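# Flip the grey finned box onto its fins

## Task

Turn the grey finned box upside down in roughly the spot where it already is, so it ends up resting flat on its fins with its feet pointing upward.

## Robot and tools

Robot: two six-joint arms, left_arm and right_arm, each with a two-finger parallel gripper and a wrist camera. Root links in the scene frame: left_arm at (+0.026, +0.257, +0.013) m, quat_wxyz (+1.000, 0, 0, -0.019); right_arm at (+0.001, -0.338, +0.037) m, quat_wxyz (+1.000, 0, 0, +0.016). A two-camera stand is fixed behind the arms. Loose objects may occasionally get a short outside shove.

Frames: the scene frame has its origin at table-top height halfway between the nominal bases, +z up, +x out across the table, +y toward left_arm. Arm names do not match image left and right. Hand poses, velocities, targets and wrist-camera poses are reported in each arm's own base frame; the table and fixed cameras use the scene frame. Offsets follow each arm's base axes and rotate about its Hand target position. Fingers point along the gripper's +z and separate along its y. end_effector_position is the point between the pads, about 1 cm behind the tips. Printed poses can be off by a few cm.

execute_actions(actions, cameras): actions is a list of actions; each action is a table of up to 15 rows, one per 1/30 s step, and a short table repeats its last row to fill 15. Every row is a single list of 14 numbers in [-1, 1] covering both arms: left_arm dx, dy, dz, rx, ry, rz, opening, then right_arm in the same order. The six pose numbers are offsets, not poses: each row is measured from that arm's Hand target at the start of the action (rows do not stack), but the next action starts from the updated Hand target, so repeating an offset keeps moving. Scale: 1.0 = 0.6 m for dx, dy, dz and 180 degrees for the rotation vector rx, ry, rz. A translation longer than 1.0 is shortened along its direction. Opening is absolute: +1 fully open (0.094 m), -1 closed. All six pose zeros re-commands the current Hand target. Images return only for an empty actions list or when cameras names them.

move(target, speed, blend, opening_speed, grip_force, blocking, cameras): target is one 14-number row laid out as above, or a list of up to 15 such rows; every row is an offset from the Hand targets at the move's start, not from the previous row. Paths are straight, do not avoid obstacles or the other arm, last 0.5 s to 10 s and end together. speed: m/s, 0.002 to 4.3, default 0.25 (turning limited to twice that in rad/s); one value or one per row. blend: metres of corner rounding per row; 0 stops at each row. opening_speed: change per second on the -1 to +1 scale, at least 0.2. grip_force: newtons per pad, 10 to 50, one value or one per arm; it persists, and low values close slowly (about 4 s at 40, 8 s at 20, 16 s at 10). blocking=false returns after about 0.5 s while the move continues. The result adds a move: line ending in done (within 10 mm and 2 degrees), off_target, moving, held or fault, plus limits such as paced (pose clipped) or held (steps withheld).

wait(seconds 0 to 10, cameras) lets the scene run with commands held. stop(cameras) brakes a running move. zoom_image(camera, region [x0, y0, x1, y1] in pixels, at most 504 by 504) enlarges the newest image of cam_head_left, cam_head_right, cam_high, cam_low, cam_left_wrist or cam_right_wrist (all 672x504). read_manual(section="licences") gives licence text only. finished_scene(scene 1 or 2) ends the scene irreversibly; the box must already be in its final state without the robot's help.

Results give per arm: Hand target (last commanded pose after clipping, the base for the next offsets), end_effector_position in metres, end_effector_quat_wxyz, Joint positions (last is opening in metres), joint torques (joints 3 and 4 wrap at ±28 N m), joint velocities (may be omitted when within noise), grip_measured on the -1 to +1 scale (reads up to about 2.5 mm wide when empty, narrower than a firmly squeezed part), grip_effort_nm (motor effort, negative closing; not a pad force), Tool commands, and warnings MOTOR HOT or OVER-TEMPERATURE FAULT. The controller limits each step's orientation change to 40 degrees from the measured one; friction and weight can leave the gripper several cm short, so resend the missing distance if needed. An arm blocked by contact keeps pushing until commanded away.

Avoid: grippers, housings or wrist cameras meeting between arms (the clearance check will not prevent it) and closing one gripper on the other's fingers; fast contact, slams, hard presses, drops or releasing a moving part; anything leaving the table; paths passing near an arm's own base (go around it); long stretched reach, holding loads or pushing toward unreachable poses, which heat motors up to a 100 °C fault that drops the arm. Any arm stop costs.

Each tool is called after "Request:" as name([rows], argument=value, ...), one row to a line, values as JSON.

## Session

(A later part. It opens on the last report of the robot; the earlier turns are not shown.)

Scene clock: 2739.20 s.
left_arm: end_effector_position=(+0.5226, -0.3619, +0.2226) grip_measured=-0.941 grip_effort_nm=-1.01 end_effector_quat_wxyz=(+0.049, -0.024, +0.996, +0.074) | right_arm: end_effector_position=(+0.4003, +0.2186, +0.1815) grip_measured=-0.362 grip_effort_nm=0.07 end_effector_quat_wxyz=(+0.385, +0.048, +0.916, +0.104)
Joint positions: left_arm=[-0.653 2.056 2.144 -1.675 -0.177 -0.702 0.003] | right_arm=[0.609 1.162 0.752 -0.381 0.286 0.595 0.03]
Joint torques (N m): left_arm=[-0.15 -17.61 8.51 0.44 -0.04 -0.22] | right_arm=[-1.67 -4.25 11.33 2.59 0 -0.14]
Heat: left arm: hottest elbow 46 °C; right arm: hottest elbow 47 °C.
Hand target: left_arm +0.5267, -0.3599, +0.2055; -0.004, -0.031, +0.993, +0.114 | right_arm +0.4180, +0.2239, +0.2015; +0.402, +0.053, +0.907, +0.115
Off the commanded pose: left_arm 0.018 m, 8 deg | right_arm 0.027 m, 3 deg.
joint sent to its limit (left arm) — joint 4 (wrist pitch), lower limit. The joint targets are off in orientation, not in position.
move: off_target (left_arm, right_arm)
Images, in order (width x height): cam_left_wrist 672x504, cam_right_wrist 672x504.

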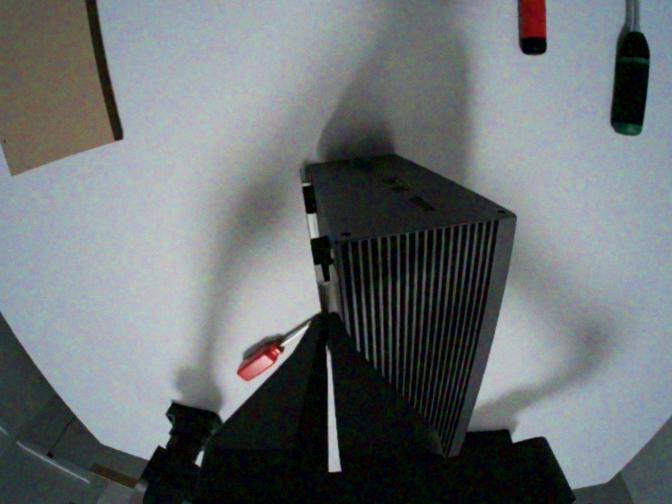

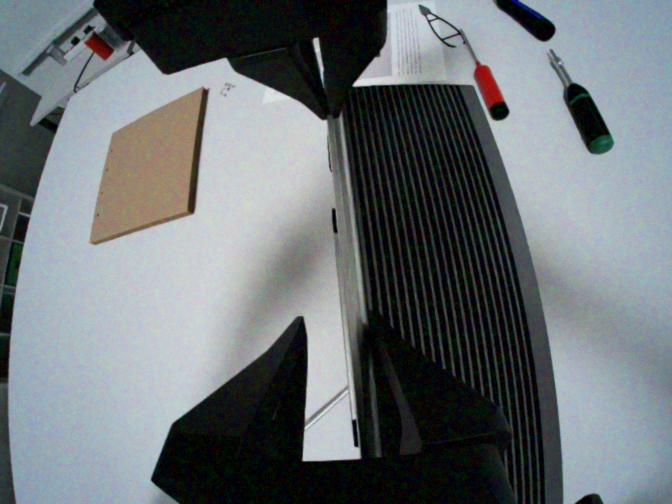

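Request:
move(target=[0.0,0.0,0.0,0,0,0,-1, 0.006,-0.0055,-0.01,0,0,0,-0.36], speed=0.05)

Request:
move(target=[0.0,0.0,0.0,0,0,0,-1, 0.0,0.0,0.0,0,0,0,-1], speed=0.05, opening_speed=0.3, cameras=["cam_right_wrist","cam_left_wrist"])

Scene clock: 2750.27 s.
left_arm: end_effector_position=(+0.5226, -0.3619, +0.2226) grip_measured=-0.941 grip_effort_nm=-1.01 end_effector_quat_wxyz=(+0.049, -0.024, +0.996, +0.074) | right_arm: end_effector_position=(+0.4062, +0.2175, +0.1805) grip_measured=-0.362 grip_effort_nm=0.07 end_effector_quat_wxyz=(+0.388, +0.048, +0.914, +0.107)
Joint positions: left_arm=[-0.653 2.056 2.144 -1.675 -0.177 -0.702 0.003] | right_arm=[0.596 1.173 0.752 -0.358 0.276 0.585 0.03]
Joint torques (N m): left_arm=[-0.09 -17.49 8.51 0.39 -0.06 -0.24] | right_arm=[-1.96 -5.3 10.74 2.22 -0.03 -0.13]
Heat: left arm: hottest elbow 46 °C; right arm: hottest elbow 49 °C.
Hand target: left_arm +0.5267, -0.3599, +0.2055; -0.004, -0.031, +0.993, +0.114 | right_arm +0.4216, +0.2207, +0.1955; +0.402, +0.053, +0.907, +0.115
Off the commanded pose: left_arm 0.018 m, 8 deg | right_arm 0.022 m, 2 deg.
joint sent to its limit (left arm) — joint 4 (wrist pitch), lower limit. The joint targets are off in orientation, not in position.
move: off_target (left_arm, right_arm)

Scene clock: 2752.60 s.
left_arm: end_effector_position=(+0.5226, -0.3619, +0.2226) grip_measured=-0.941 grip_effort_nm=-1.01 end_effector_quat_wxyz=(+0.049, -0.024, +0.996, +0.074) | right_arm: end_effector_position=(+0.4100, +0.2114, +0.1799) grip_measured=-0.827 grip_effort_nm=-1.04 end_effector_quat_wxyz=(+0.390, +0.047, +0.914, +0.099)
Joint positions: left_arm=[-0.653 2.056 2.144 -1.675 -0.177 -0.702 0.003] | right_arm=[0.581 1.176 0.753 -0.357 0.279 0.567 0.008]
Joint torques (N m): left_arm=[-0.26 -17.44 8.54 0.43 -0.06 -0.22] | right_arm=[-0.67 -5.54 10.7 2.3 -0.18 0.02]
Heat: left arm: hottest elbow 46 °C; right arm: hottest elbow 49 °C.
Hand target: left_arm +0.5267, -0.3599, +0.2055; -0.004, -0.031, +0.993, +0.114 | right_arm +0.4216, +0.2206, +0.1957; +0.403, +0.053, +0.907, +0.115
Off the commanded pose: left_arm 0.018 m, 8 deg | right_arm 0.021 m, 2 deg.
joint sent to its limit (left arm) — joint 4 (wrist pitch), lower limit. The joint targets are off in orientation, not in position.
move: off_target (left_arm, right_arm)
Images, in order (width x height): cam_left_wrist 672x504, cam_right_wrist 672x504.

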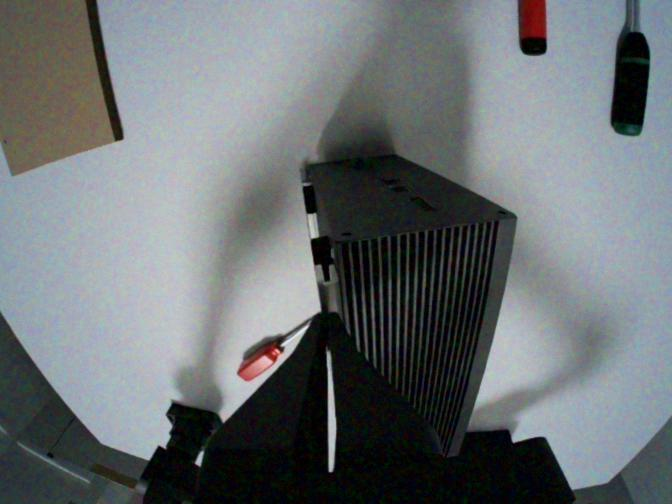

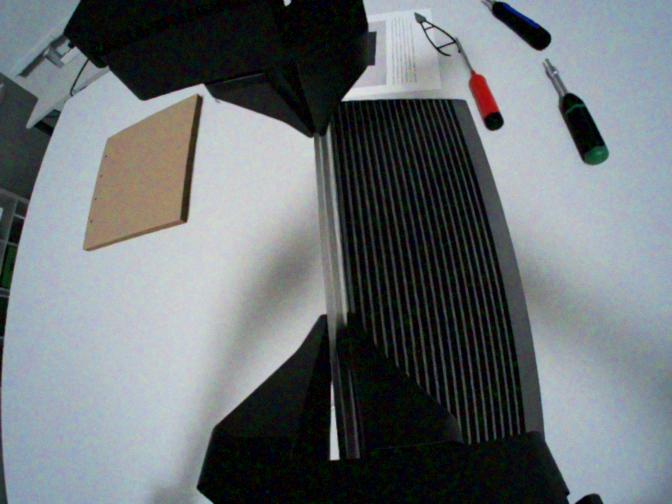

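Request:
zoom_image(camera="cam_right_wrist", region=[280, 270, 400, 390])

Scaled by 4.200 from the camera's 672x504 image, which has a finer 960x720 frame.

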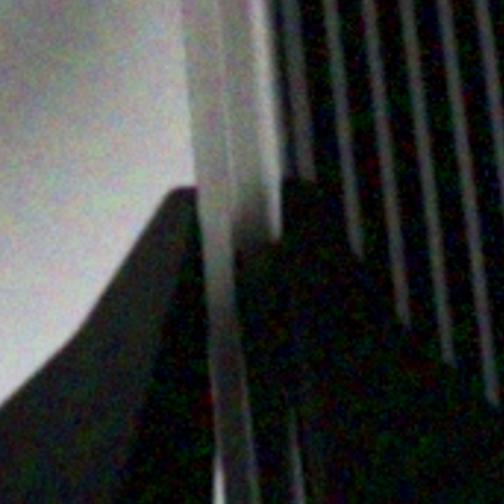

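Request:
move([
  [0.0,0.0,0.0,0,0,0,-1, 0.0,0.0,0.0,0,0,0,-0.55],
  [0.0,0.0,0.0,0,0,0,-1, -0.012,-0.002,0.013,0,0,0,-0.55],
], speed=0.05)

Request:
move(target=[0.0,0.0,0.0,0,0,0,-1, 0.0,0.0,0.0,0,0,0,-1], speed=0.05, opening_speed=0.3, cameras=["cam_right_wrist"])

Request:
zoom_image(camera="cam_right_wrist", region=[280, 270, 400, 390])

Scene clock: 2773.80 s.
left_arm: end_effector_position=(+0.5226, -0.3619, +0.2226) grip_measured=-0.941 grip_effort_nm=-1.01 end_effector_quat_wxyz=(+0.049, -0.024, +0.996, +0.074) | right_arm: end_effector_position=(+0.4082, +0.2112, +0.1818) grip_measured=-0.552 grip_effort_nm=0.08 end_effector_quat_wxyz=(+0.389, +0.049, +0.914, +0.103)
Joint positions: left_arm=[-0.653 2.056 2.144 -1.675 -0.177 -0.702 0.003] | right_arm=[0.581 1.168 0.753 -0.365 0.275 0.574 0.021]
Joint torques (N m): left_arm=[-0.26 -17.38 8.53 0.43 -0.04 -0.23] | right_arm=[0.15 -7.06 10.66 1.47 0.26 0.01]
Heat: left arm: hottest elbow 46 °C; right arm: hottest elbow 51 °C.
Hand target: left_arm +0.5267, -0.3599, +0.2055; -0.004, -0.031, +0.993, +0.114 | right_arm +0.4144, +0.2195, +0.2034; +0.402, +0.053, +0.907, +0.115
Off the commanded pose: left_arm 0.018 m, 8 deg | right_arm 0.024 m, 2 deg.
joint sent to its limit (left arm) — joint 4 (wrist pitch), lower limit. The joint targets are off in orientation, not in position.
move: off_target (left_arm, right_arm)

Scene clock: 2775.50 s.
left_arm: end_effector_position=(+0.5226, -0.3619, +0.2226) grip_measured=-0.941 grip_effort_nm=-1.01 end_effector_quat_wxyz=(+0.049, -0.024, +0.996, +0.074) | right_arm: end_effector_position=(+0.4085, +0.2116, +0.1839) grip_measured=-0.926 grip_effort_nm=-1.01 end_effector_quat_wxyz=(+0.390, +0.049, +0.913, +0.104)
Joint positions: left_arm=[-0.653 2.056 2.144 -1.675 -0.177 -0.702 0.003] | right_arm=[0.581 1.165 0.755 -0.365 0.273 0.573 0.003]
Joint torques (N m): left_arm=[-0.32 -17.44 8.54 0.4 -0.06 -0.22] | right_arm=[-0.5 -7.65 10.77 1.37 0.38 0.01]
Heat: left arm: hottest elbow 46 °C; right arm: hottest elbow 50 °C.
Hand target: left_arm +0.5266, -0.3599, +0.2055; -0.004, -0.031, +0.993, +0.114 | right_arm +0.4145, +0.2194, +0.2034; +0.402, +0.053, +0.907, +0.115
Off the commanded pose: left_arm 0.018 m, 8 deg | right_arm 0.022 m, 2 deg.
joint sent to its limit (left arm) — joint 4 (wrist pitch), lower limit. The joint targets are off in orientation, not in position.
move: off_target (left_arm, right_arm)
Images, in order (width x height): cam_right_wrist 672x504.

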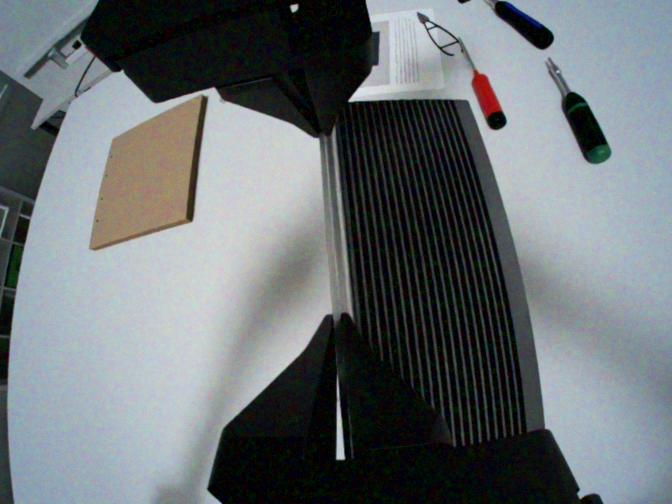

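Scaled by 4.200 from the camera's 672x504 image, which has a finer 960x720 frame.

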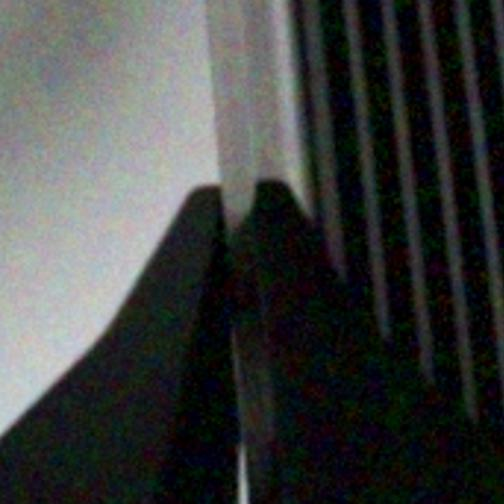

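Request:
move([
  [0.0,0.0,0.0,0,0,0,-0.5, 0.0,0.0,0.0,0,0,0,-1],
  [0.0,0.0,0.17,0,0,0,-0.5, 0.0,0.0,0.0,0,0,0,-1],
], speed=0.08, cameras=["cam_right_wrist","cam_left_wrist"])

Scene clock: 2783.73 s.
left_arm: end_effector_position=(+0.5204, -0.3598, +0.2810) grip_measured=-0.503 grip_effort_nm=0.16 end_effector_quat_wxyz=(+0.091, -0.021, +0.995, +0.041) | right_arm: end_effector_position=(+0.4084, +0.2117, +0.1840) grip_measured=-0.926 grip_effort_nm=-1.04 end_effector_quat_wxyz=(+0.390, +0.049, +0.913, +0.104)
Joint positions: left_arm=[-0.653 1.98 2.176 -1.675 -0.178 -0.687 0.023] | right_arm=[0.581 1.164 0.755 -0.365 0.273 0.573 0.003]
Joint torques (N m): left_arm=[-0.32 -19.72 12.03 0.66 -0.21 -0.08] | right_arm=[-0.09 -6.95 10.7 1.61 0.31 0.08]
Heat: left arm: hottest elbow 46 °C; right arm: hottest elbow 49 °C.
Hand target: left_arm +0.5266, -0.3599, +0.3077; -0.004, -0.031, +0.993, +0.114 | right_arm +0.4144, +0.2194, +0.2035; +0.403, +0.053, +0.907, +0.115
Off the commanded pose: left_arm 0.027 m, 14 deg | right_arm 0.022 m, 2 deg.
joint sent to its limit (left arm) — joint 4 (wrist pitch), lower limit. The joint targets are off in orientation, not in position.
move: off_target (left_arm, right_arm)
Images, in order (width x height): cam_left_wrist 672x504, cam_right_wrist 672x504.

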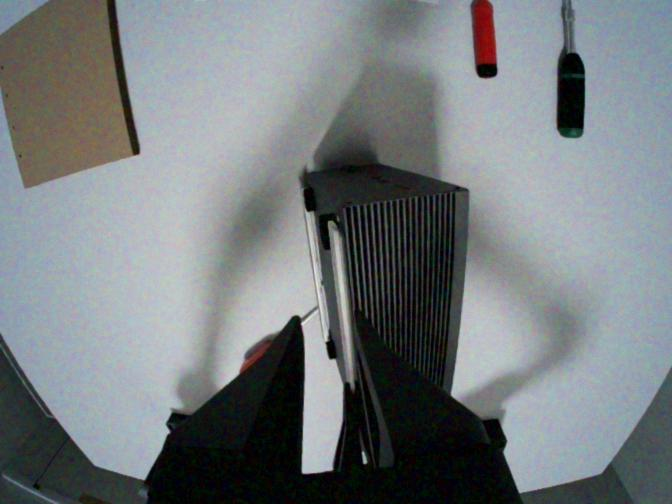

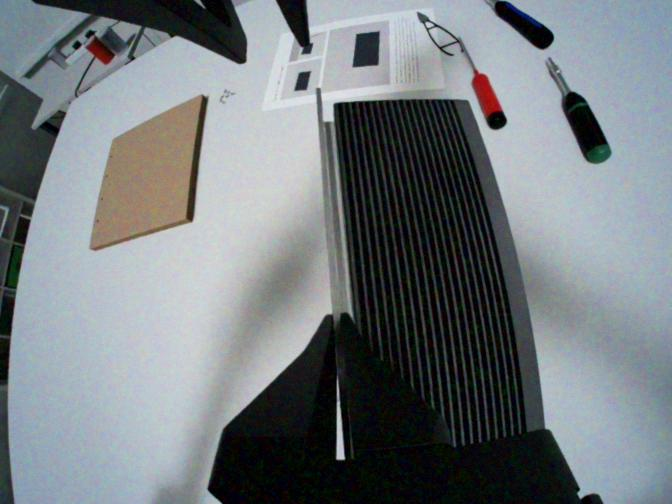

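Request:
move([
  [-0.05,0.15,0.1,0,0,0,-0.5, 0.0,-0.0832,0.0068,0.0611,0.001,0,-1],
  [-0.15,0.4,0.1,0,0,0,-0.5, 0.0,-0.1782,0.0267,0.1444,0.0025,0,-1],
], speed=0.06, blend=0.01, cameras=["cam_right_wrist","cam_head_left","cam_high"])

Scene clock: 2820.47 s.
left_arm: end_effector_position=(+0.4405, -0.1255, +0.3619) grip_measured=-0.503 grip_effort_nm=0.16 end_effector_quat_wxyz=(+0.100, -0.022, +0.992, +0.074) | right_arm: end_effector_position=(+0.4049, +0.1163, +0.1820) grip_measured=-0.929 grip_effort_nm=-1.04 end_effector_quat_wxyz=(+0.344, +0.133, +0.880, +0.298)
Joint positions: left_arm=[-0.356 1.475 1.712 -1.675 -0.211 -0.387 0.023] | right_arm=[0.144 1.025 0.594 -0.238 -0.336 0.609 0.003]
Joint torques (N m): left_arm=[-0.15 -12.16 8.23 0.79 -0.23 -0.05] | right_arm=[-2.14 -7.88 10.35 2.45 -0.52 0.23]
Heat: left arm: hottest elbow 51 °C; right arm: hottest elbow 47 °C.
Hand target: left_arm +0.4367, -0.1198, +0.3676; -0.004, -0.031, +0.993, +0.114 | right_arm +0.4144, +0.1125, +0.2193; +0.377, +0.142, +0.859, +0.316
Off the commanded pose: left_arm 0.009 m, 13 deg | right_arm 0.039 m, 5 deg.
joint sent to its limit (left arm) — joint 4 (wrist pitch), lower limit. The joint targets are off in orientation, not in position.
move: off_target (left_arm, right_arm)
Images, in order (width x height): cam_head_left 672x504, cam_high 672x504, cam_right_wrist 672x504.

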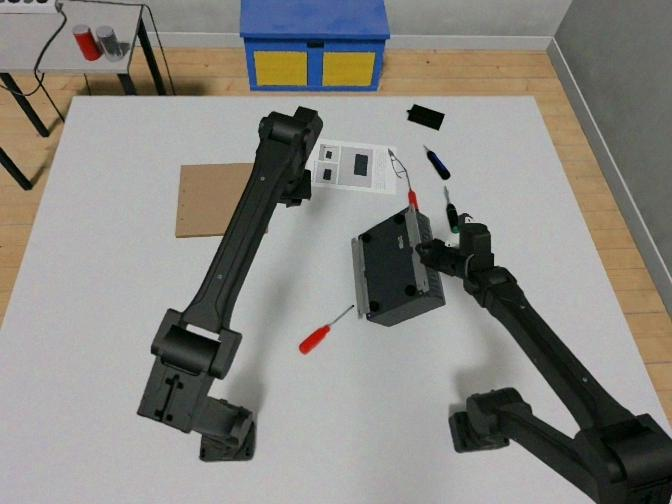

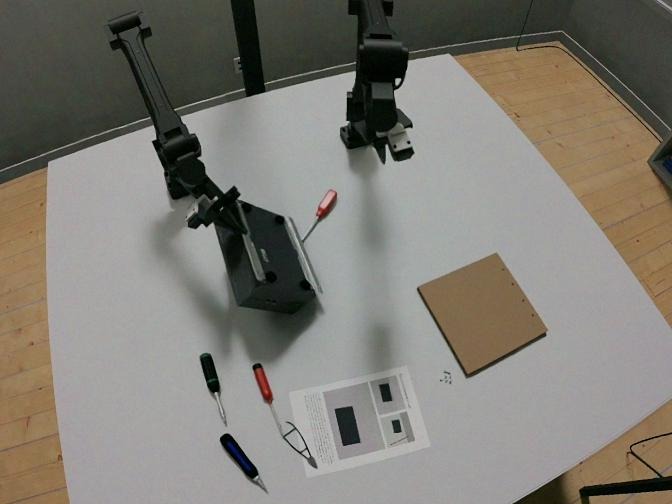

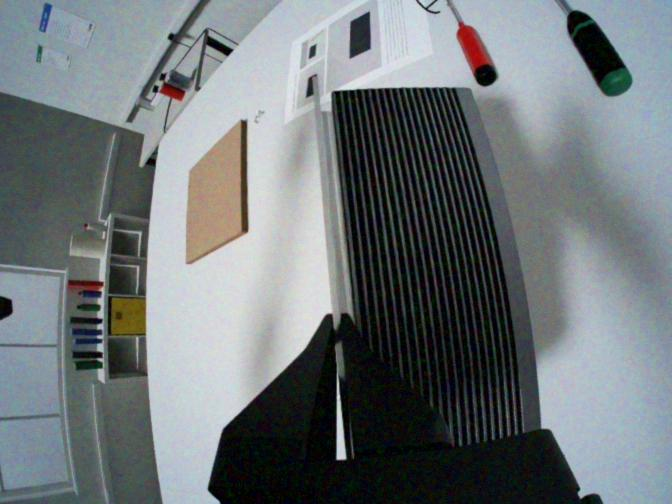

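Request:
move([
  [0.0,0.0,0.0,0,0,0,-0.5, 0.0,-0.0883,-0.0212,0.0833,0.0015,0,-1],
  [0.0,0.0,0.0,0,0,0,-0.5, 0.0,-0.1638,-0.08,0.1667,0.003,0,-1],
], speed=0.05, blend=0.01, cameras=["cam_right_wrist","cam_head_left","cam_high","cam_low"])

Scene clock: 2831.50 s.
left_arm: end_effector_position=(+0.4405, -0.1255, +0.3619) grip_measured=-0.503 grip_effort_nm=0.16 end_effector_quat_wxyz=(+0.100, -0.022, +0.992, +0.074) | right_arm: end_effector_position=(+0.3942, +0.0244, +0.1347) grip_measured=-0.926 grip_effort_nm=-1.04 end_effector_quat_wxyz=(+0.301, +0.226, +0.776, +0.506)
Joint positions: left_arm=[-0.356 1.475 1.712 -1.675 -0.211 -0.386 0.023] | right_arm=[-0.312 1.254 0.421 0.248 -0.984 0.814 0.003]
Joint torques (N m): left_arm=[-0.15 -12.1 8.21 0.79 -0.23 -0.08] | right_arm=[-1.9 -7.18 9.96 3.18 -1.08 1.02]
Heat: left arm: hottest elbow 50 °C; right arm: hottest elbow 48 °C.
Hand target: left_arm +0.4367, -0.1199, +0.3676; -0.004, -0.031, +0.993, +0.114 | right_arm +0.4145, +0.0142, +0.1714; +0.323, +0.236, +0.750, +0.527
Off the commanded pose: left_arm 0.009 m, 13 deg | right_arm 0.043 m, 5 deg.
joint sent to its limit (left arm) — joint 4 (wrist pitch), lower limit. The joint targets are off in orientation, not in position.
move: off_target (left_arm, right_arm)
Images, in order (width x height): cam_head_left 672x504, cam_high 672x504, cam_low 672x504, cam_right_wrist 672x504.

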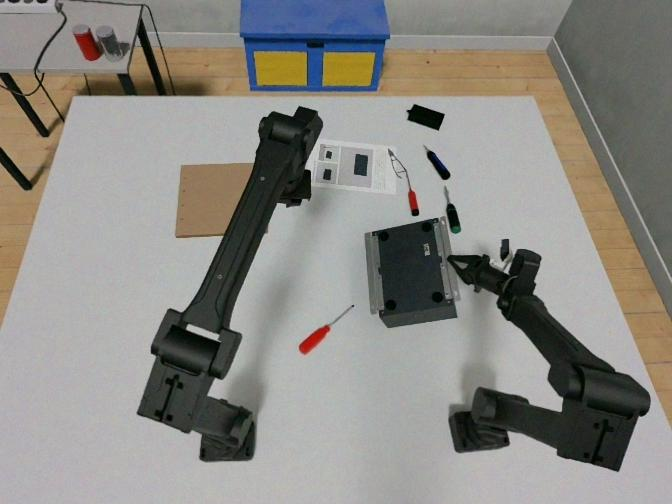

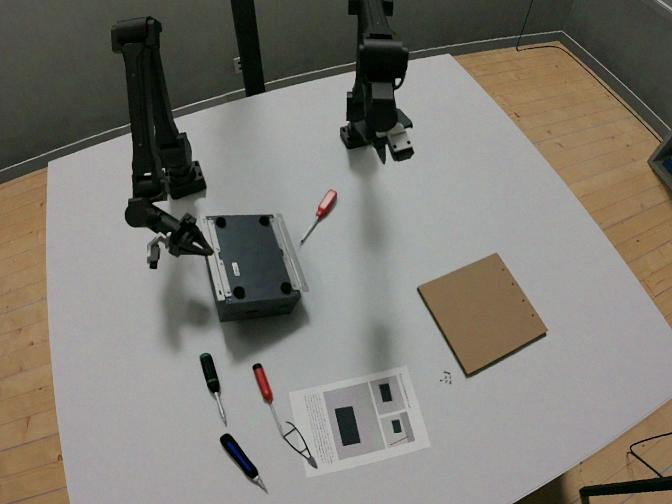

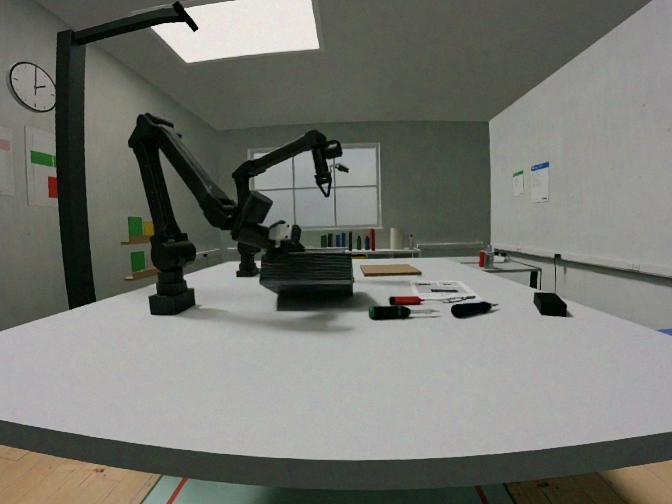

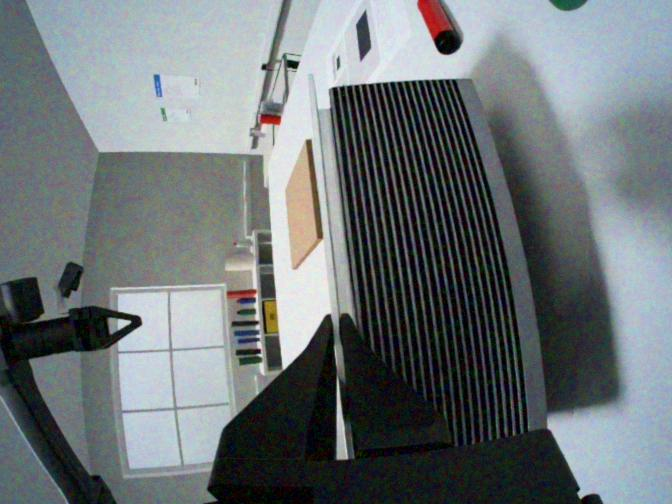

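Request:
move([
  [0.0,0.0,0.0,0,0,0,-0.5, 0.0,-0.0477,-0.0823,0.0667,0.0012,0,-1],
  [0.0,0.0,0.0,0,0,0,-0.5, 0.0,-0.072,-0.1273,0.1111,0.002,0,-1],
], speed=0.04, blend=0.008, cameras=["cam_right_wrist","cam_low"])

Scene clock: 2842.80 s.
left_arm: end_effector_position=(+0.4405, -0.1255, +0.3619) grip_measured=-0.503 grip_effort_nm=0.16 end_effector_quat_wxyz=(+0.100, -0.022, +0.992, +0.074) | right_arm: end_effector_position=(+0.3981, -0.0170, +0.0751) grip_measured=-0.924 grip_effort_nm=-1.04 end_effector_quat_wxyz=(+0.268, +0.278, +0.674, +0.629)
Joint positions: left_arm=[-0.356 1.475 1.712 -1.675 -0.211 -0.386 0.023] | right_arm=[-0.467 1.828 0.391 1.24 -1.238 1.373 0.004]
Joint torques (N m): left_arm=[-0.26 -12.28 8.23 0.76 -0.23 -0.08] | right_arm=[-1.44 -11.34 4.97 3.1 0.09 1.01]
Heat: left arm: hottest elbow 49 °C; right arm: hottest elbow 48 °C.
Hand target: left_arm +0.4367, -0.1199, +0.3676; -0.004, -0.031, +0.993, +0.114 | right_arm +0.4144, -0.0290, +0.0949; +0.275, +0.291, +0.648, +0.648
Off the commanded pose: left_arm 0.009 m, 13 deg | right_arm 0.028 m, 4 deg.
joint sent to its limit (left arm) — joint 4 (wrist pitch), lower limit. The joint targets are off in orientation, not in position.
move: off_target (left_arm, right_arm)
Images, in order (width x height): cam_low 672x504, cam_right_wrist 672x504.

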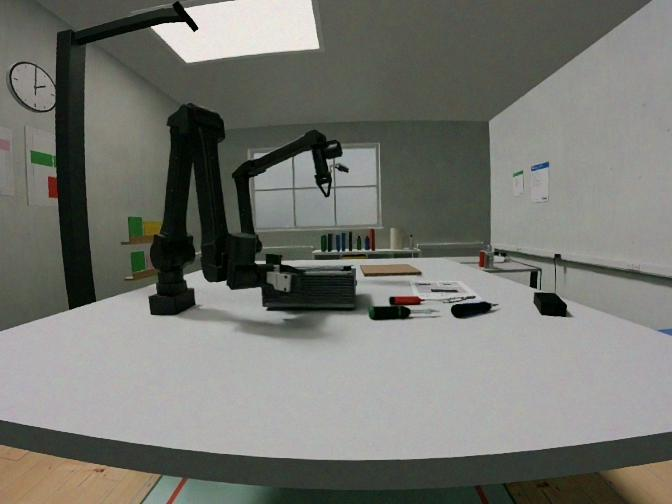

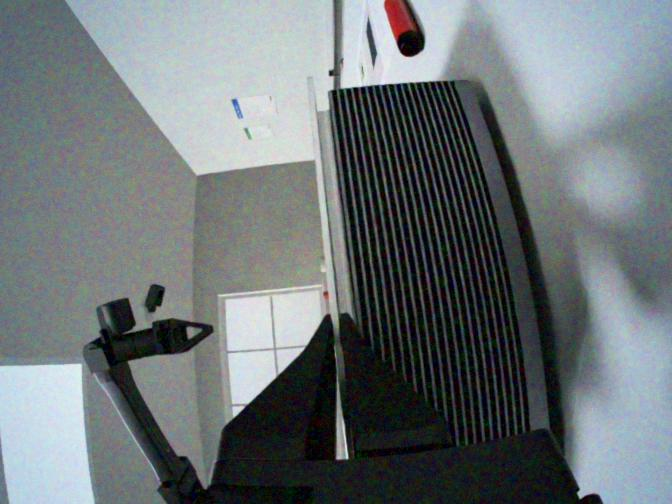

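Request:
move([
  [0.0,0.0,0.0,0,0,0,-0.5, 0.0,-0.004,-0.025,0.006,0,0,-1],
  [0.0,0.0,0.0,0,0,0,-0.5, 0.0,-0.006,-0.055,0.012,0,0,-1],
], speed=0.02, blend=0.005, cameras=["cam_right_wrist","cam_low"])

Request:
zoom_image(camera="cam_low", region=[240, 240, 380, 320])

Scene clock: 2853.80 s.
left_arm: end_effector_position=(+0.4405, -0.1255, +0.3619) grip_measured=-0.503 grip_effort_nm=0.16 end_effector_quat_wxyz=(+0.100, -0.022, +0.992, +0.074) | right_arm: end_effector_position=(+0.4004, -0.0211, +0.0627) grip_measured=-0.929 grip_effort_nm=-1.04 end_effector_quat_wxyz=(+0.271, +0.276, +0.652, +0.652)
Joint positions: left_arm=[-0.356 1.475 1.712 -1.675 -0.211 -0.386 0.023] | right_arm=[-0.476 2.003 0.419 1.575 -1.254 1.569 0.003]
Joint torques (N m): left_arm=[-0.15 -12.16 8.24 0.8 -0.23 -0.08] | right_arm=[-0.91 -8.59 3.14 1.65 0.8 0.51]
Heat: left arm: hottest elbow 48 °C; right arm: hottest elbow 46 °C.
Hand target: left_arm +0.4367, -0.1199, +0.3676; -0.004, -0.031, +0.993, +0.114 | right_arm +0.4145, -0.0325, +0.0621; +0.269, +0.296, +0.636, +0.660
Off the commanded pose: left_arm 0.009 m, 13 deg | right_arm 0.018 m, 3 deg.
joint sent to its limit (left arm) — joint 4 (wrist pitch), lower limit. The joint targets are off in orientation, not in position.
joint sent to its limit (right arm) — joint 4 (wrist pitch), upper limit. The joint targets still meet the commanded pose.
move: off_target (left_arm, right_arm)
Images, in order (width x height): cam_low 672x504, cam_right_wrist 672x504.

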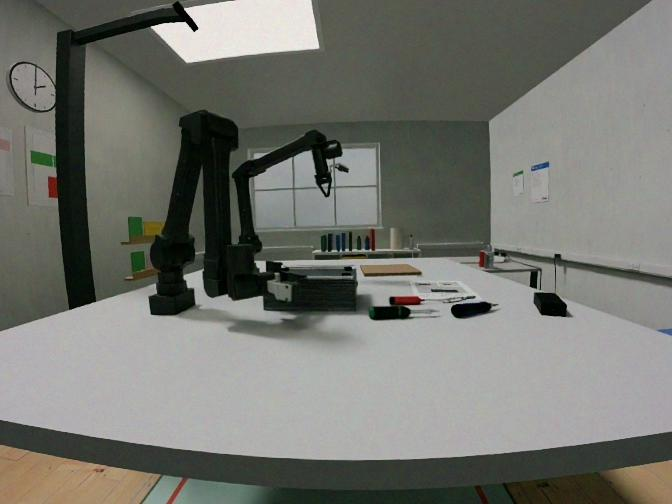

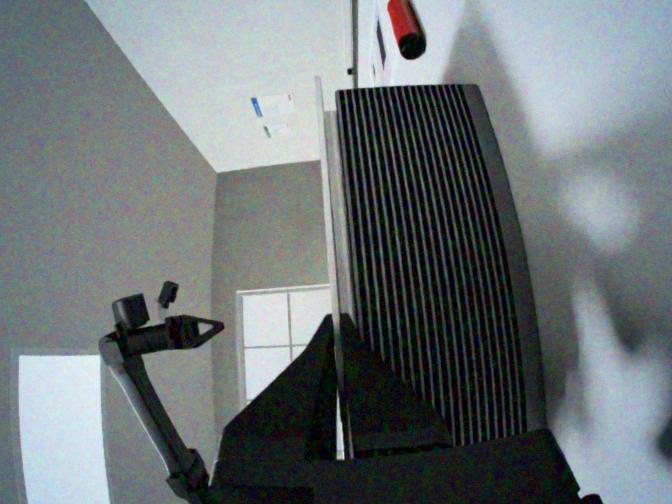

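Scaled by 3.600.

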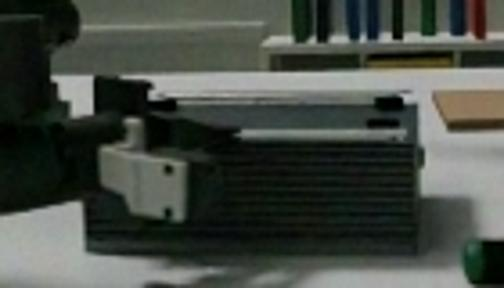

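Request:
move([
  [0.0,0.0,0.0,0,0,0,-0.5, 0.0,0.01,0.0,0,0,0,-0.5],
  [0.0,0.0,0.0,0,0,0,-0.5, -0.09,-0.08,0.01,0,0,0,-0.5],
], speed=0.05, cameras=["cam_right_wrist","cam_low","cam_head_left","cam_high"])

Scene clock: 2868.47 s.
left_arm: end_effector_position=(+0.4405, -0.1255, +0.3619) grip_measured=-0.503 grip_effort_nm=0.16 end_effector_quat_wxyz=(+0.100, -0.022, +0.992, +0.074) | right_arm: end_effector_position=(+0.3625, -0.0764, +0.0642) grip_measured=-0.502 grip_effort_nm=0.08 end_effector_quat_wxyz=(+0.259, +0.299, +0.641, +0.657)
Joint positions: left_arm=[-0.356 1.475 1.712 -1.675 -0.211 -0.386 0.023] | right_arm=[-0.692 1.995 0.407 1.575 -1.451 1.618 0.023]
Joint torques (N m): left_arm=[-0.21 -12.28 8.23 0.76 -0.24 -0.08] | right_arm=[-1.44 -9.99 0.43 1.7 -0.21 -0.15]
Heat: left arm: hottest elbow 47 °C; right arm: hottest elbow 43 °C.
Hand target: left_arm +0.4367, -0.1199, +0.3676; -0.004, -0.031, +0.993, +0.114 | right_arm +0.3605, -0.0805, +0.0680; +0.269, +0.296, +0.636, +0.660
Off the commanded pose: left_arm 0.009 m, 13 deg | right_arm 0.006 m, 1 deg.
joint read past its limit (right arm) — joint 4 (wrist pitch), upper limit.
joint sent to its limit (left arm) — joint 4 (wrist pitch), lower limit. The joint targets are off in orientation, not in position.
joint sent to its limit (right arm) — joint 4 (wrist pitch), upper limit. The joint targets still meet the commanded pose.
move: off_target (left_arm)
Images, in order (width x height): cam_head_left 672x504, cam_high 672x504, cam_low 672x504, cam_right_wrist 672x504.

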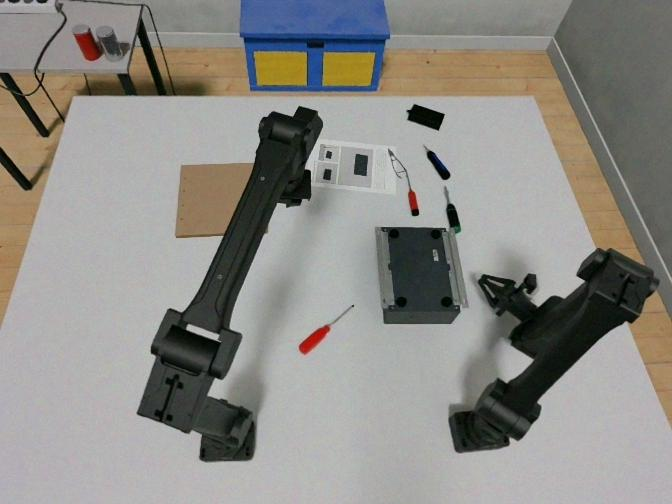

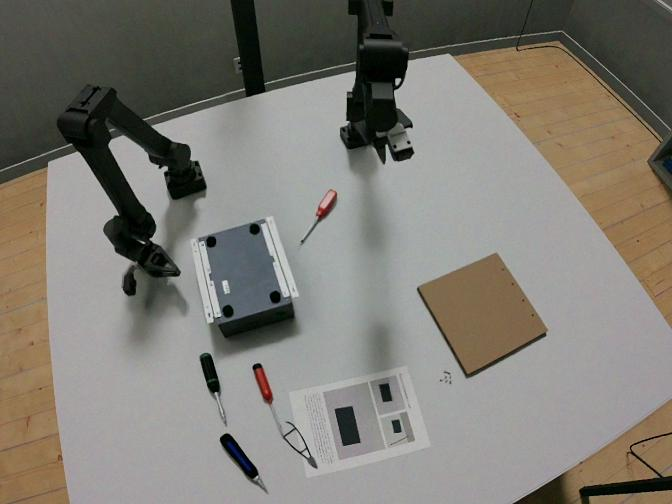

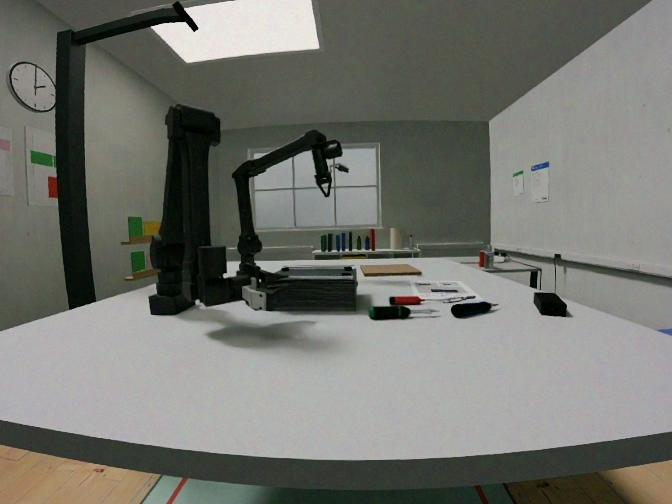

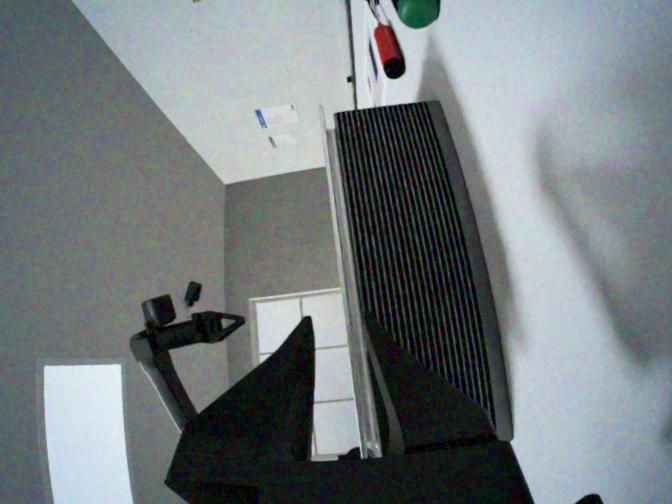

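Request:
move([
  [-0.2,-0.10,-0.15,-0.0350,0.0137,-0.14,0.0, -0.051,-0.0825,0.22,-0.1,0.2366,-0.0866,-0.5],
  [-0.303,-0.150,-0.396,-0.0699,0.0275,-0.2796,0.0, 0.0825,-0.049,0.053,-0.1992,0.4733,-0.1732,0.8],
], speed=0.2, blend=0.03, cameras=["cam_right_wrist","cam_left_wrist","cam_head_left"])

Scene clock: 2923.60 s.
left_arm: end_effector_position=(+0.2566, -0.2065, +0.1281) grip_measured=-0.003 grip_effort_nm=0.16 end_effector_quat_wxyz=(-0.008, +0.388, +0.922, +0.004) | right_arm: end_effector_position=(+0.3932, -0.1098, +0.0889) grip_measured=+0.797 grip_effort_nm=0.08 end_effector_quat_wxyz=(-0.012, +0.708, +0.706, -0.004)
Joint positions: left_arm=[-0.678 1.277 0.911 -1.223 -0.003 0.12 0.047] | right_arm=[-0.273 1.531 1.056 -1.12 -0.005 1.301 0.084]
Joint torques (N m): left_arm=[-1.61 -7.65 7.6 1.02 0.2 -0.06] | right_arm=[0.38 -9.52 10.09 0.23 0.24 0.1]
Heat: left arm: hottest elbow 46 °C; right arm: hottest elbow 39 °C.
Hand target: left_arm +0.2549, -0.2098, +0.1300; +0.000, +0.399, +0.917, +0.000 | right_arm +0.4099, -0.1099, +0.0998; +0.000, +0.707, +0.707, +0.001
Off the commanded pose: left_arm 0.004 m, 2 deg | right_arm 0.020 m, 1 deg.
move: off_target (right_arm); target 2's new opening was sent with right_arm's hand 0.020 m and 1 deg from that target
Images, in order (width x height): cam_head_left 672x504, cam_left_wrist 672x504, cam_right_wrist 672x504.

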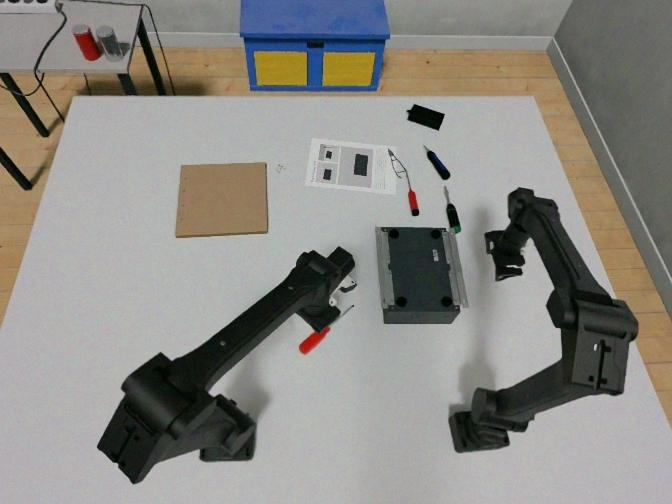

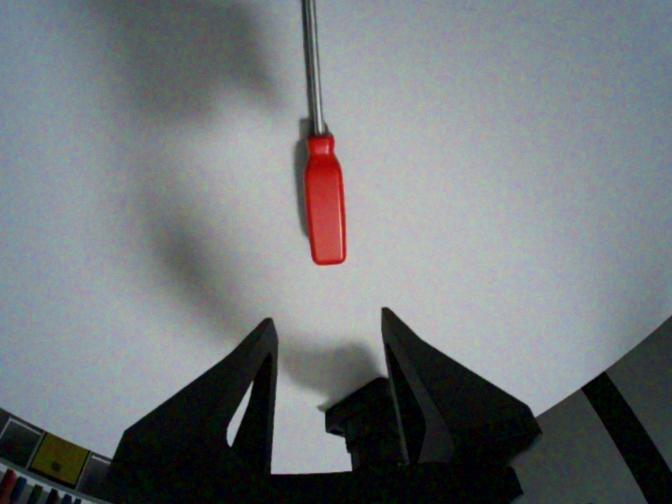

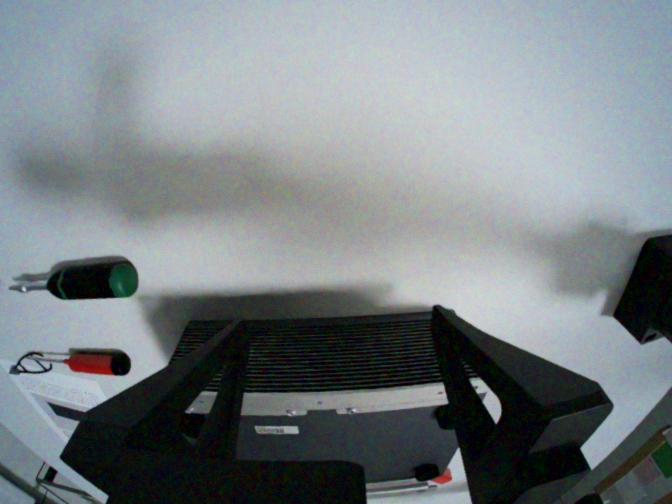

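Request:
move(target=[0.0183,-0.0083,-0.193,0,0,0,0.0, 0,0,0,0,0,0,0.8], speed=0.1, cameras=["cam_left_wrist"])

Scene clock: 2934.70 s.
left_arm: end_effector_position=(+0.2668, -0.2147, +0.0218) grip_measured=-0.003 grip_effort_nm=0.16 end_effector_quat_wxyz=(+0.006, +0.392, +0.920, +0.000) | right_arm: end_effector_position=(+0.3932, -0.1098, +0.0889) grip_measured=+0.798 grip_effort_nm=0.08 end_effector_quat_wxyz=(-0.012, +0.708, +0.706, -0.004)
Joint positions: left_arm=[-0.678 1.457 0.761 -0.863 -0.003 0.128 0.047] | right_arm=[-0.273 1.531 1.056 -1.12 -0.005 1.301 0.084]
Joint torques (N m): left_arm=[-0.67 -6.42 6.49 1.01 0.2 -0.05] | right_arm=[0.62 -9.58 10.14 0.13 0.18 0.03]
Heat: left arm: hottest elbow 45 °C; right arm: hottest elbow 42 °C.
Hand target: left_arm +0.2659, -0.2148, +0.0142; +0.000, +0.398, +0.917, +0.000 | right_arm +0.4099, -0.1099, +0.0998; +0.000, +0.707, +0.707, +0.001
Off the commanded pose: left_arm 0.008 m, 1 deg | right_arm 0.020 m, 1 deg.
move: off_target (right_arm)
Images, in order (width x height): cam_left_wrist 672x504.

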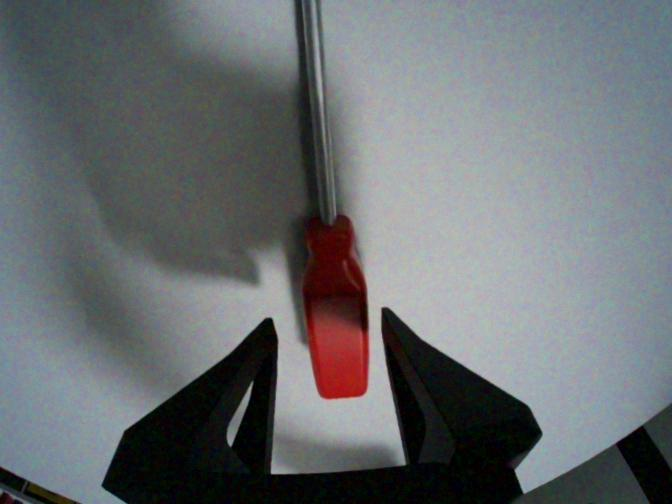

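Request:
move([
  [0,0,-0.012,0,0,0,0.0, 0,0,0,0,0,0,0.8],
  [0,0,-0.012,0,0,0,-0.75, 0,0,0,0,0,0,0.8],
], speed=0.06, grip_force=[20, 50], cameras=["cam_left_wrist"])

Scene clock: 2942.93 s.
left_arm: end_effector_position=(+0.2676, -0.2156, +0.0155) grip_measured=-0.397 grip_effort_nm=-0.43 end_effector_quat_wxyz=(+0.008, +0.393, +0.920, -0.001) | right_arm: end_effector_position=(+0.3932, -0.1098, +0.0889) grip_measured=+0.798 grip_effort_nm=0.08 end_effector_quat_wxyz=(-0.012, +0.708, +0.706, -0.004)
Joint positions: left_arm=[-0.678 1.471 0.755 -0.84 -0.002 0.129 0.028] | right_arm=[-0.273 1.531 1.056 -1.12 -0.005 1.301 0.084]
Joint torques (N m): left_arm=[-0.79 -6.42 6.23 1.13 0.16 -0.07] | right_arm=[0.32 -10.05 9.96 0.24 0.26 0.1]
Heat: left arm: hottest elbow 45 °C; right arm: hottest elbow 43 °C.
Hand target: left_arm +0.2659, -0.2149, +0.0070; +0.000, +0.399, +0.917, +0.000 | right_arm +0.4099, -0.1099, +0.0998; +0.000, +0.707, +0.707, +0.001
Off the commanded pose: left_arm 0.009 m, 1 deg | right_arm 0.020 m, 1 deg.
grip_force (N): 20, 50
move: off_target (right_arm)
Images, in order (width x height): cam_left_wrist 672x504.

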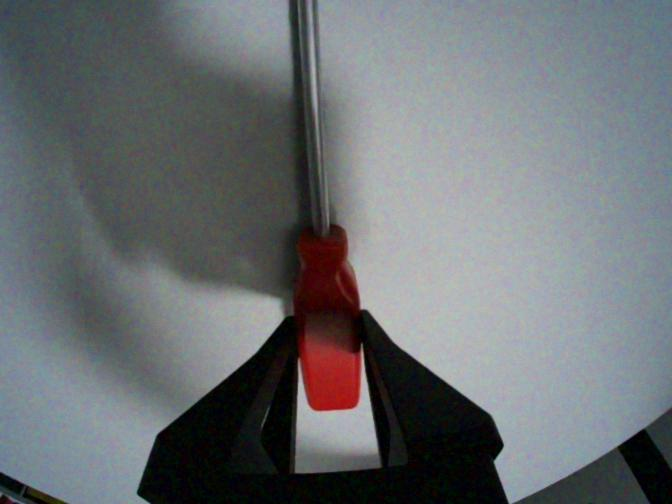

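Request:
move([
  [0,0,0.15,0,0,0,-0.75, 0,0,0,0,0,0,0.8],
  [-0.01,0.45,0.15,0,0,0,-0.75, 0,0,0,0,0,0,0.8],
  [-0.01,0.45,0.012,0,0,0,-0.75, 0,0,0,0,0,0,0.8],
], speed=[0.2,0.25,0.12], blend=[0.03,0.03,0], cameras=["cam_left_wrist"])

Scene clock: 2955.23 s.
left_arm: end_effector_position=(+0.2596, +0.0530, +0.0184) grip_measured=-0.397 grip_effort_nm=-0.45 end_effector_quat_wxyz=(+0.002, +0.397, +0.918, +0.003) | right_arm: end_effector_position=(+0.3932, -0.1098, +0.0889) grip_measured=+0.798 grip_effort_nm=0.08 end_effector_quat_wxyz=(-0.012, +0.708, +0.706, -0.004)
Joint positions: left_arm=[0.201 1.261 0.562 -0.867 -0.003 1.017 0.028] | right_arm=[-0.273 1.531 1.056 -1.12 -0.005 1.301 0.084]
Joint torques (N m): left_arm=[0.09 -3.49 6.53 1.03 0.27 -0.07] | right_arm=[-0.21 -9.47 10.07 0.12 0.24 0.07]
Heat: left arm: hottest elbow 44 °C; right arm: hottest elbow 45 °C.
Hand target: left_arm +0.2598, +0.0552, +0.0141; +0.000, +0.398, +0.917, +0.000 | right_arm +0.4099, -0.1099, +0.0998; +0.000, +0.707, +0.707, +0.001
Off the commanded pose: left_arm 0.005 m, 0 deg | right_arm 0.020 m, 1 deg.
grip_force (N): 20, 50
move: off_target (right_arm)
Images, in order (width x height): cam_left_wrist 672x504.

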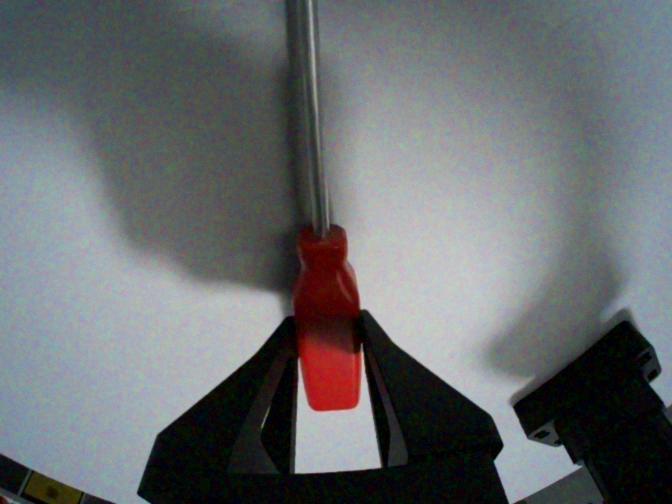

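Request:
move(target=[0,0,-0.005,0,0,0,-0.75, 0,0,0,0,0,0,0.8], speed=0.04)

Request:
move([
  [0,0,0,0,0,0,-0.2, 0,0,0,0,0,0,0.8],
  [-0.02,0.05,0.3,0,0,0,-0.2, 0.0,-0.0,-0.1,0,0,0,0.8],
], speed=0.15, grip_force=50, cameras=["cam_left_wrist","cam_right_wrist","cam_head_left"])

Scene clock: 2963.57 s.
left_arm: end_effector_position=(+0.2616, +0.0534, +0.0167) grip_measured=-0.397 grip_effort_nm=-0.45 end_effector_quat_wxyz=(+0.003, +0.397, +0.918, +0.004) | right_arm: end_effector_position=(+0.3932, -0.1098, +0.0889) grip_measured=+0.798 grip_effort_nm=0.08 end_effector_quat_wxyz=(-0.012, +0.708, +0.706, -0.004)
Joint positions: left_arm=[0.201 1.268 0.562 -0.855 -0.003 1.018 0.028] | right_arm=[-0.273 1.531 1.056 -1.12 -0.005 1.301 0.084]
Joint torques (N m): left_arm=[0.21 -3.66 6.22 1.06 0.27 -0.06] | right_arm=[-0.03 -9.23 10.06 0.18 0.18 0.07]
Heat: left arm: hottest elbow 44 °C; right arm: hottest elbow 46 °C.
Hand target: left_arm +0.2599, +0.0552, +0.0111; +0.000, +0.398, +0.917, +0.000 | right_arm +0.4099, -0.1099, +0.0998; +0.000, +0.707, +0.707, +0.001
Off the commanded pose: left_arm 0.006 m, 1 deg | right_arm 0.020 m, 1 deg.
grip_force (N): 20, 50
move: off_target (right_arm)

Scene clock: 2966.20 s.
left_arm: end_effector_position=(+0.2382, +0.0795, +0.1731) grip_measured=-0.203 grip_effort_nm=0.16 end_effector_quat_wxyz=(-0.017, +0.397, +0.918, -0.013) | right_arm: end_effector_position=(+0.4062, -0.1135, +0.0432) grip_measured=+0.798 grip_effort_nm=0.08 end_effector_quat_wxyz=(-0.002, +0.708, +0.706, +0.002)
Joint positions: left_arm=[0.322 1.032 0.849 -1.429 -0.003 1.138 0.037] | right_arm=[-0.273 1.614 1.017 -0.975 -0.004 1.301 0.084]
Joint torques (N m): left_arm=[0.15 -4.19 11.73 0.05 0.22 -0.04] | right_arm=[0.56 -10.64 6.48 0.9 0.19 0.1]
Heat: left arm: hottest elbow 44 °C; right arm: hottest elbow 46 °C.
Hand target: left_arm +0.2479, +0.0853, +0.1912; +0.000, +0.398, +0.917, +0.000 | right_arm +0.4100, -0.1100, +0.0398; +0.000, +0.707, +0.707, +0.001
Off the commanded pose: left_arm 0.021 m, 2 deg | right_arm 0.006 m, 0 deg.
move: off_target (left_arm)
Images, in order (width x height): cam_head_left 672x504, cam_left_wrist 672x504, cam_right_wrist 672x504.

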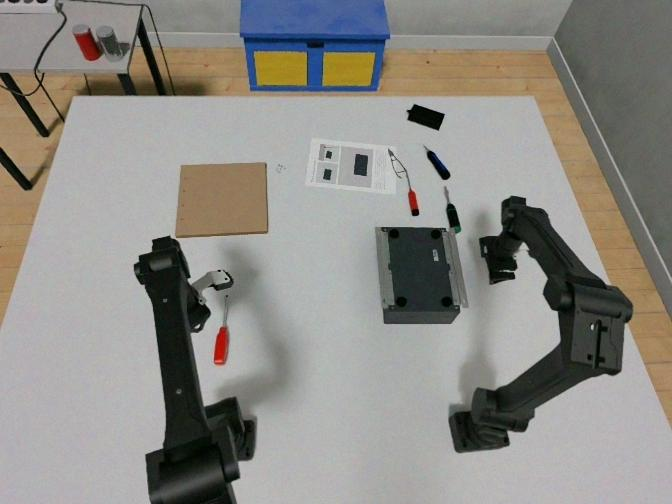

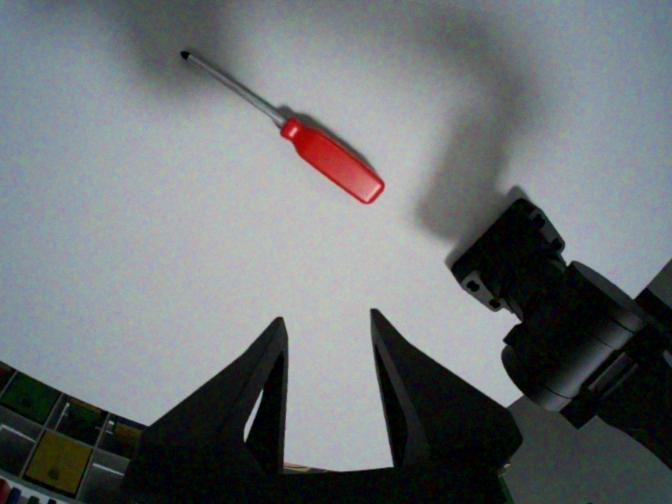

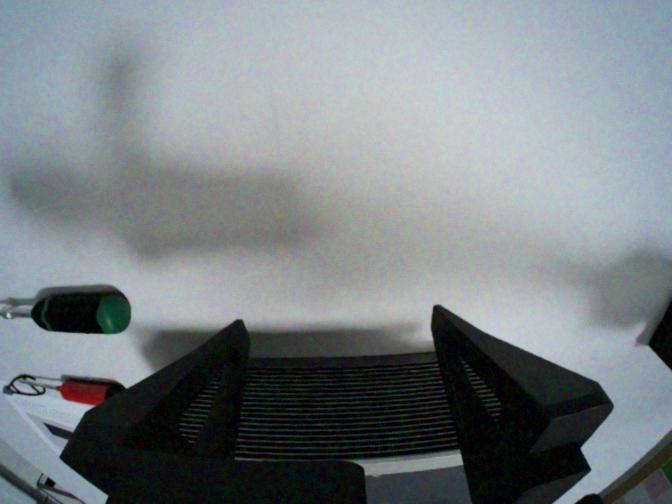

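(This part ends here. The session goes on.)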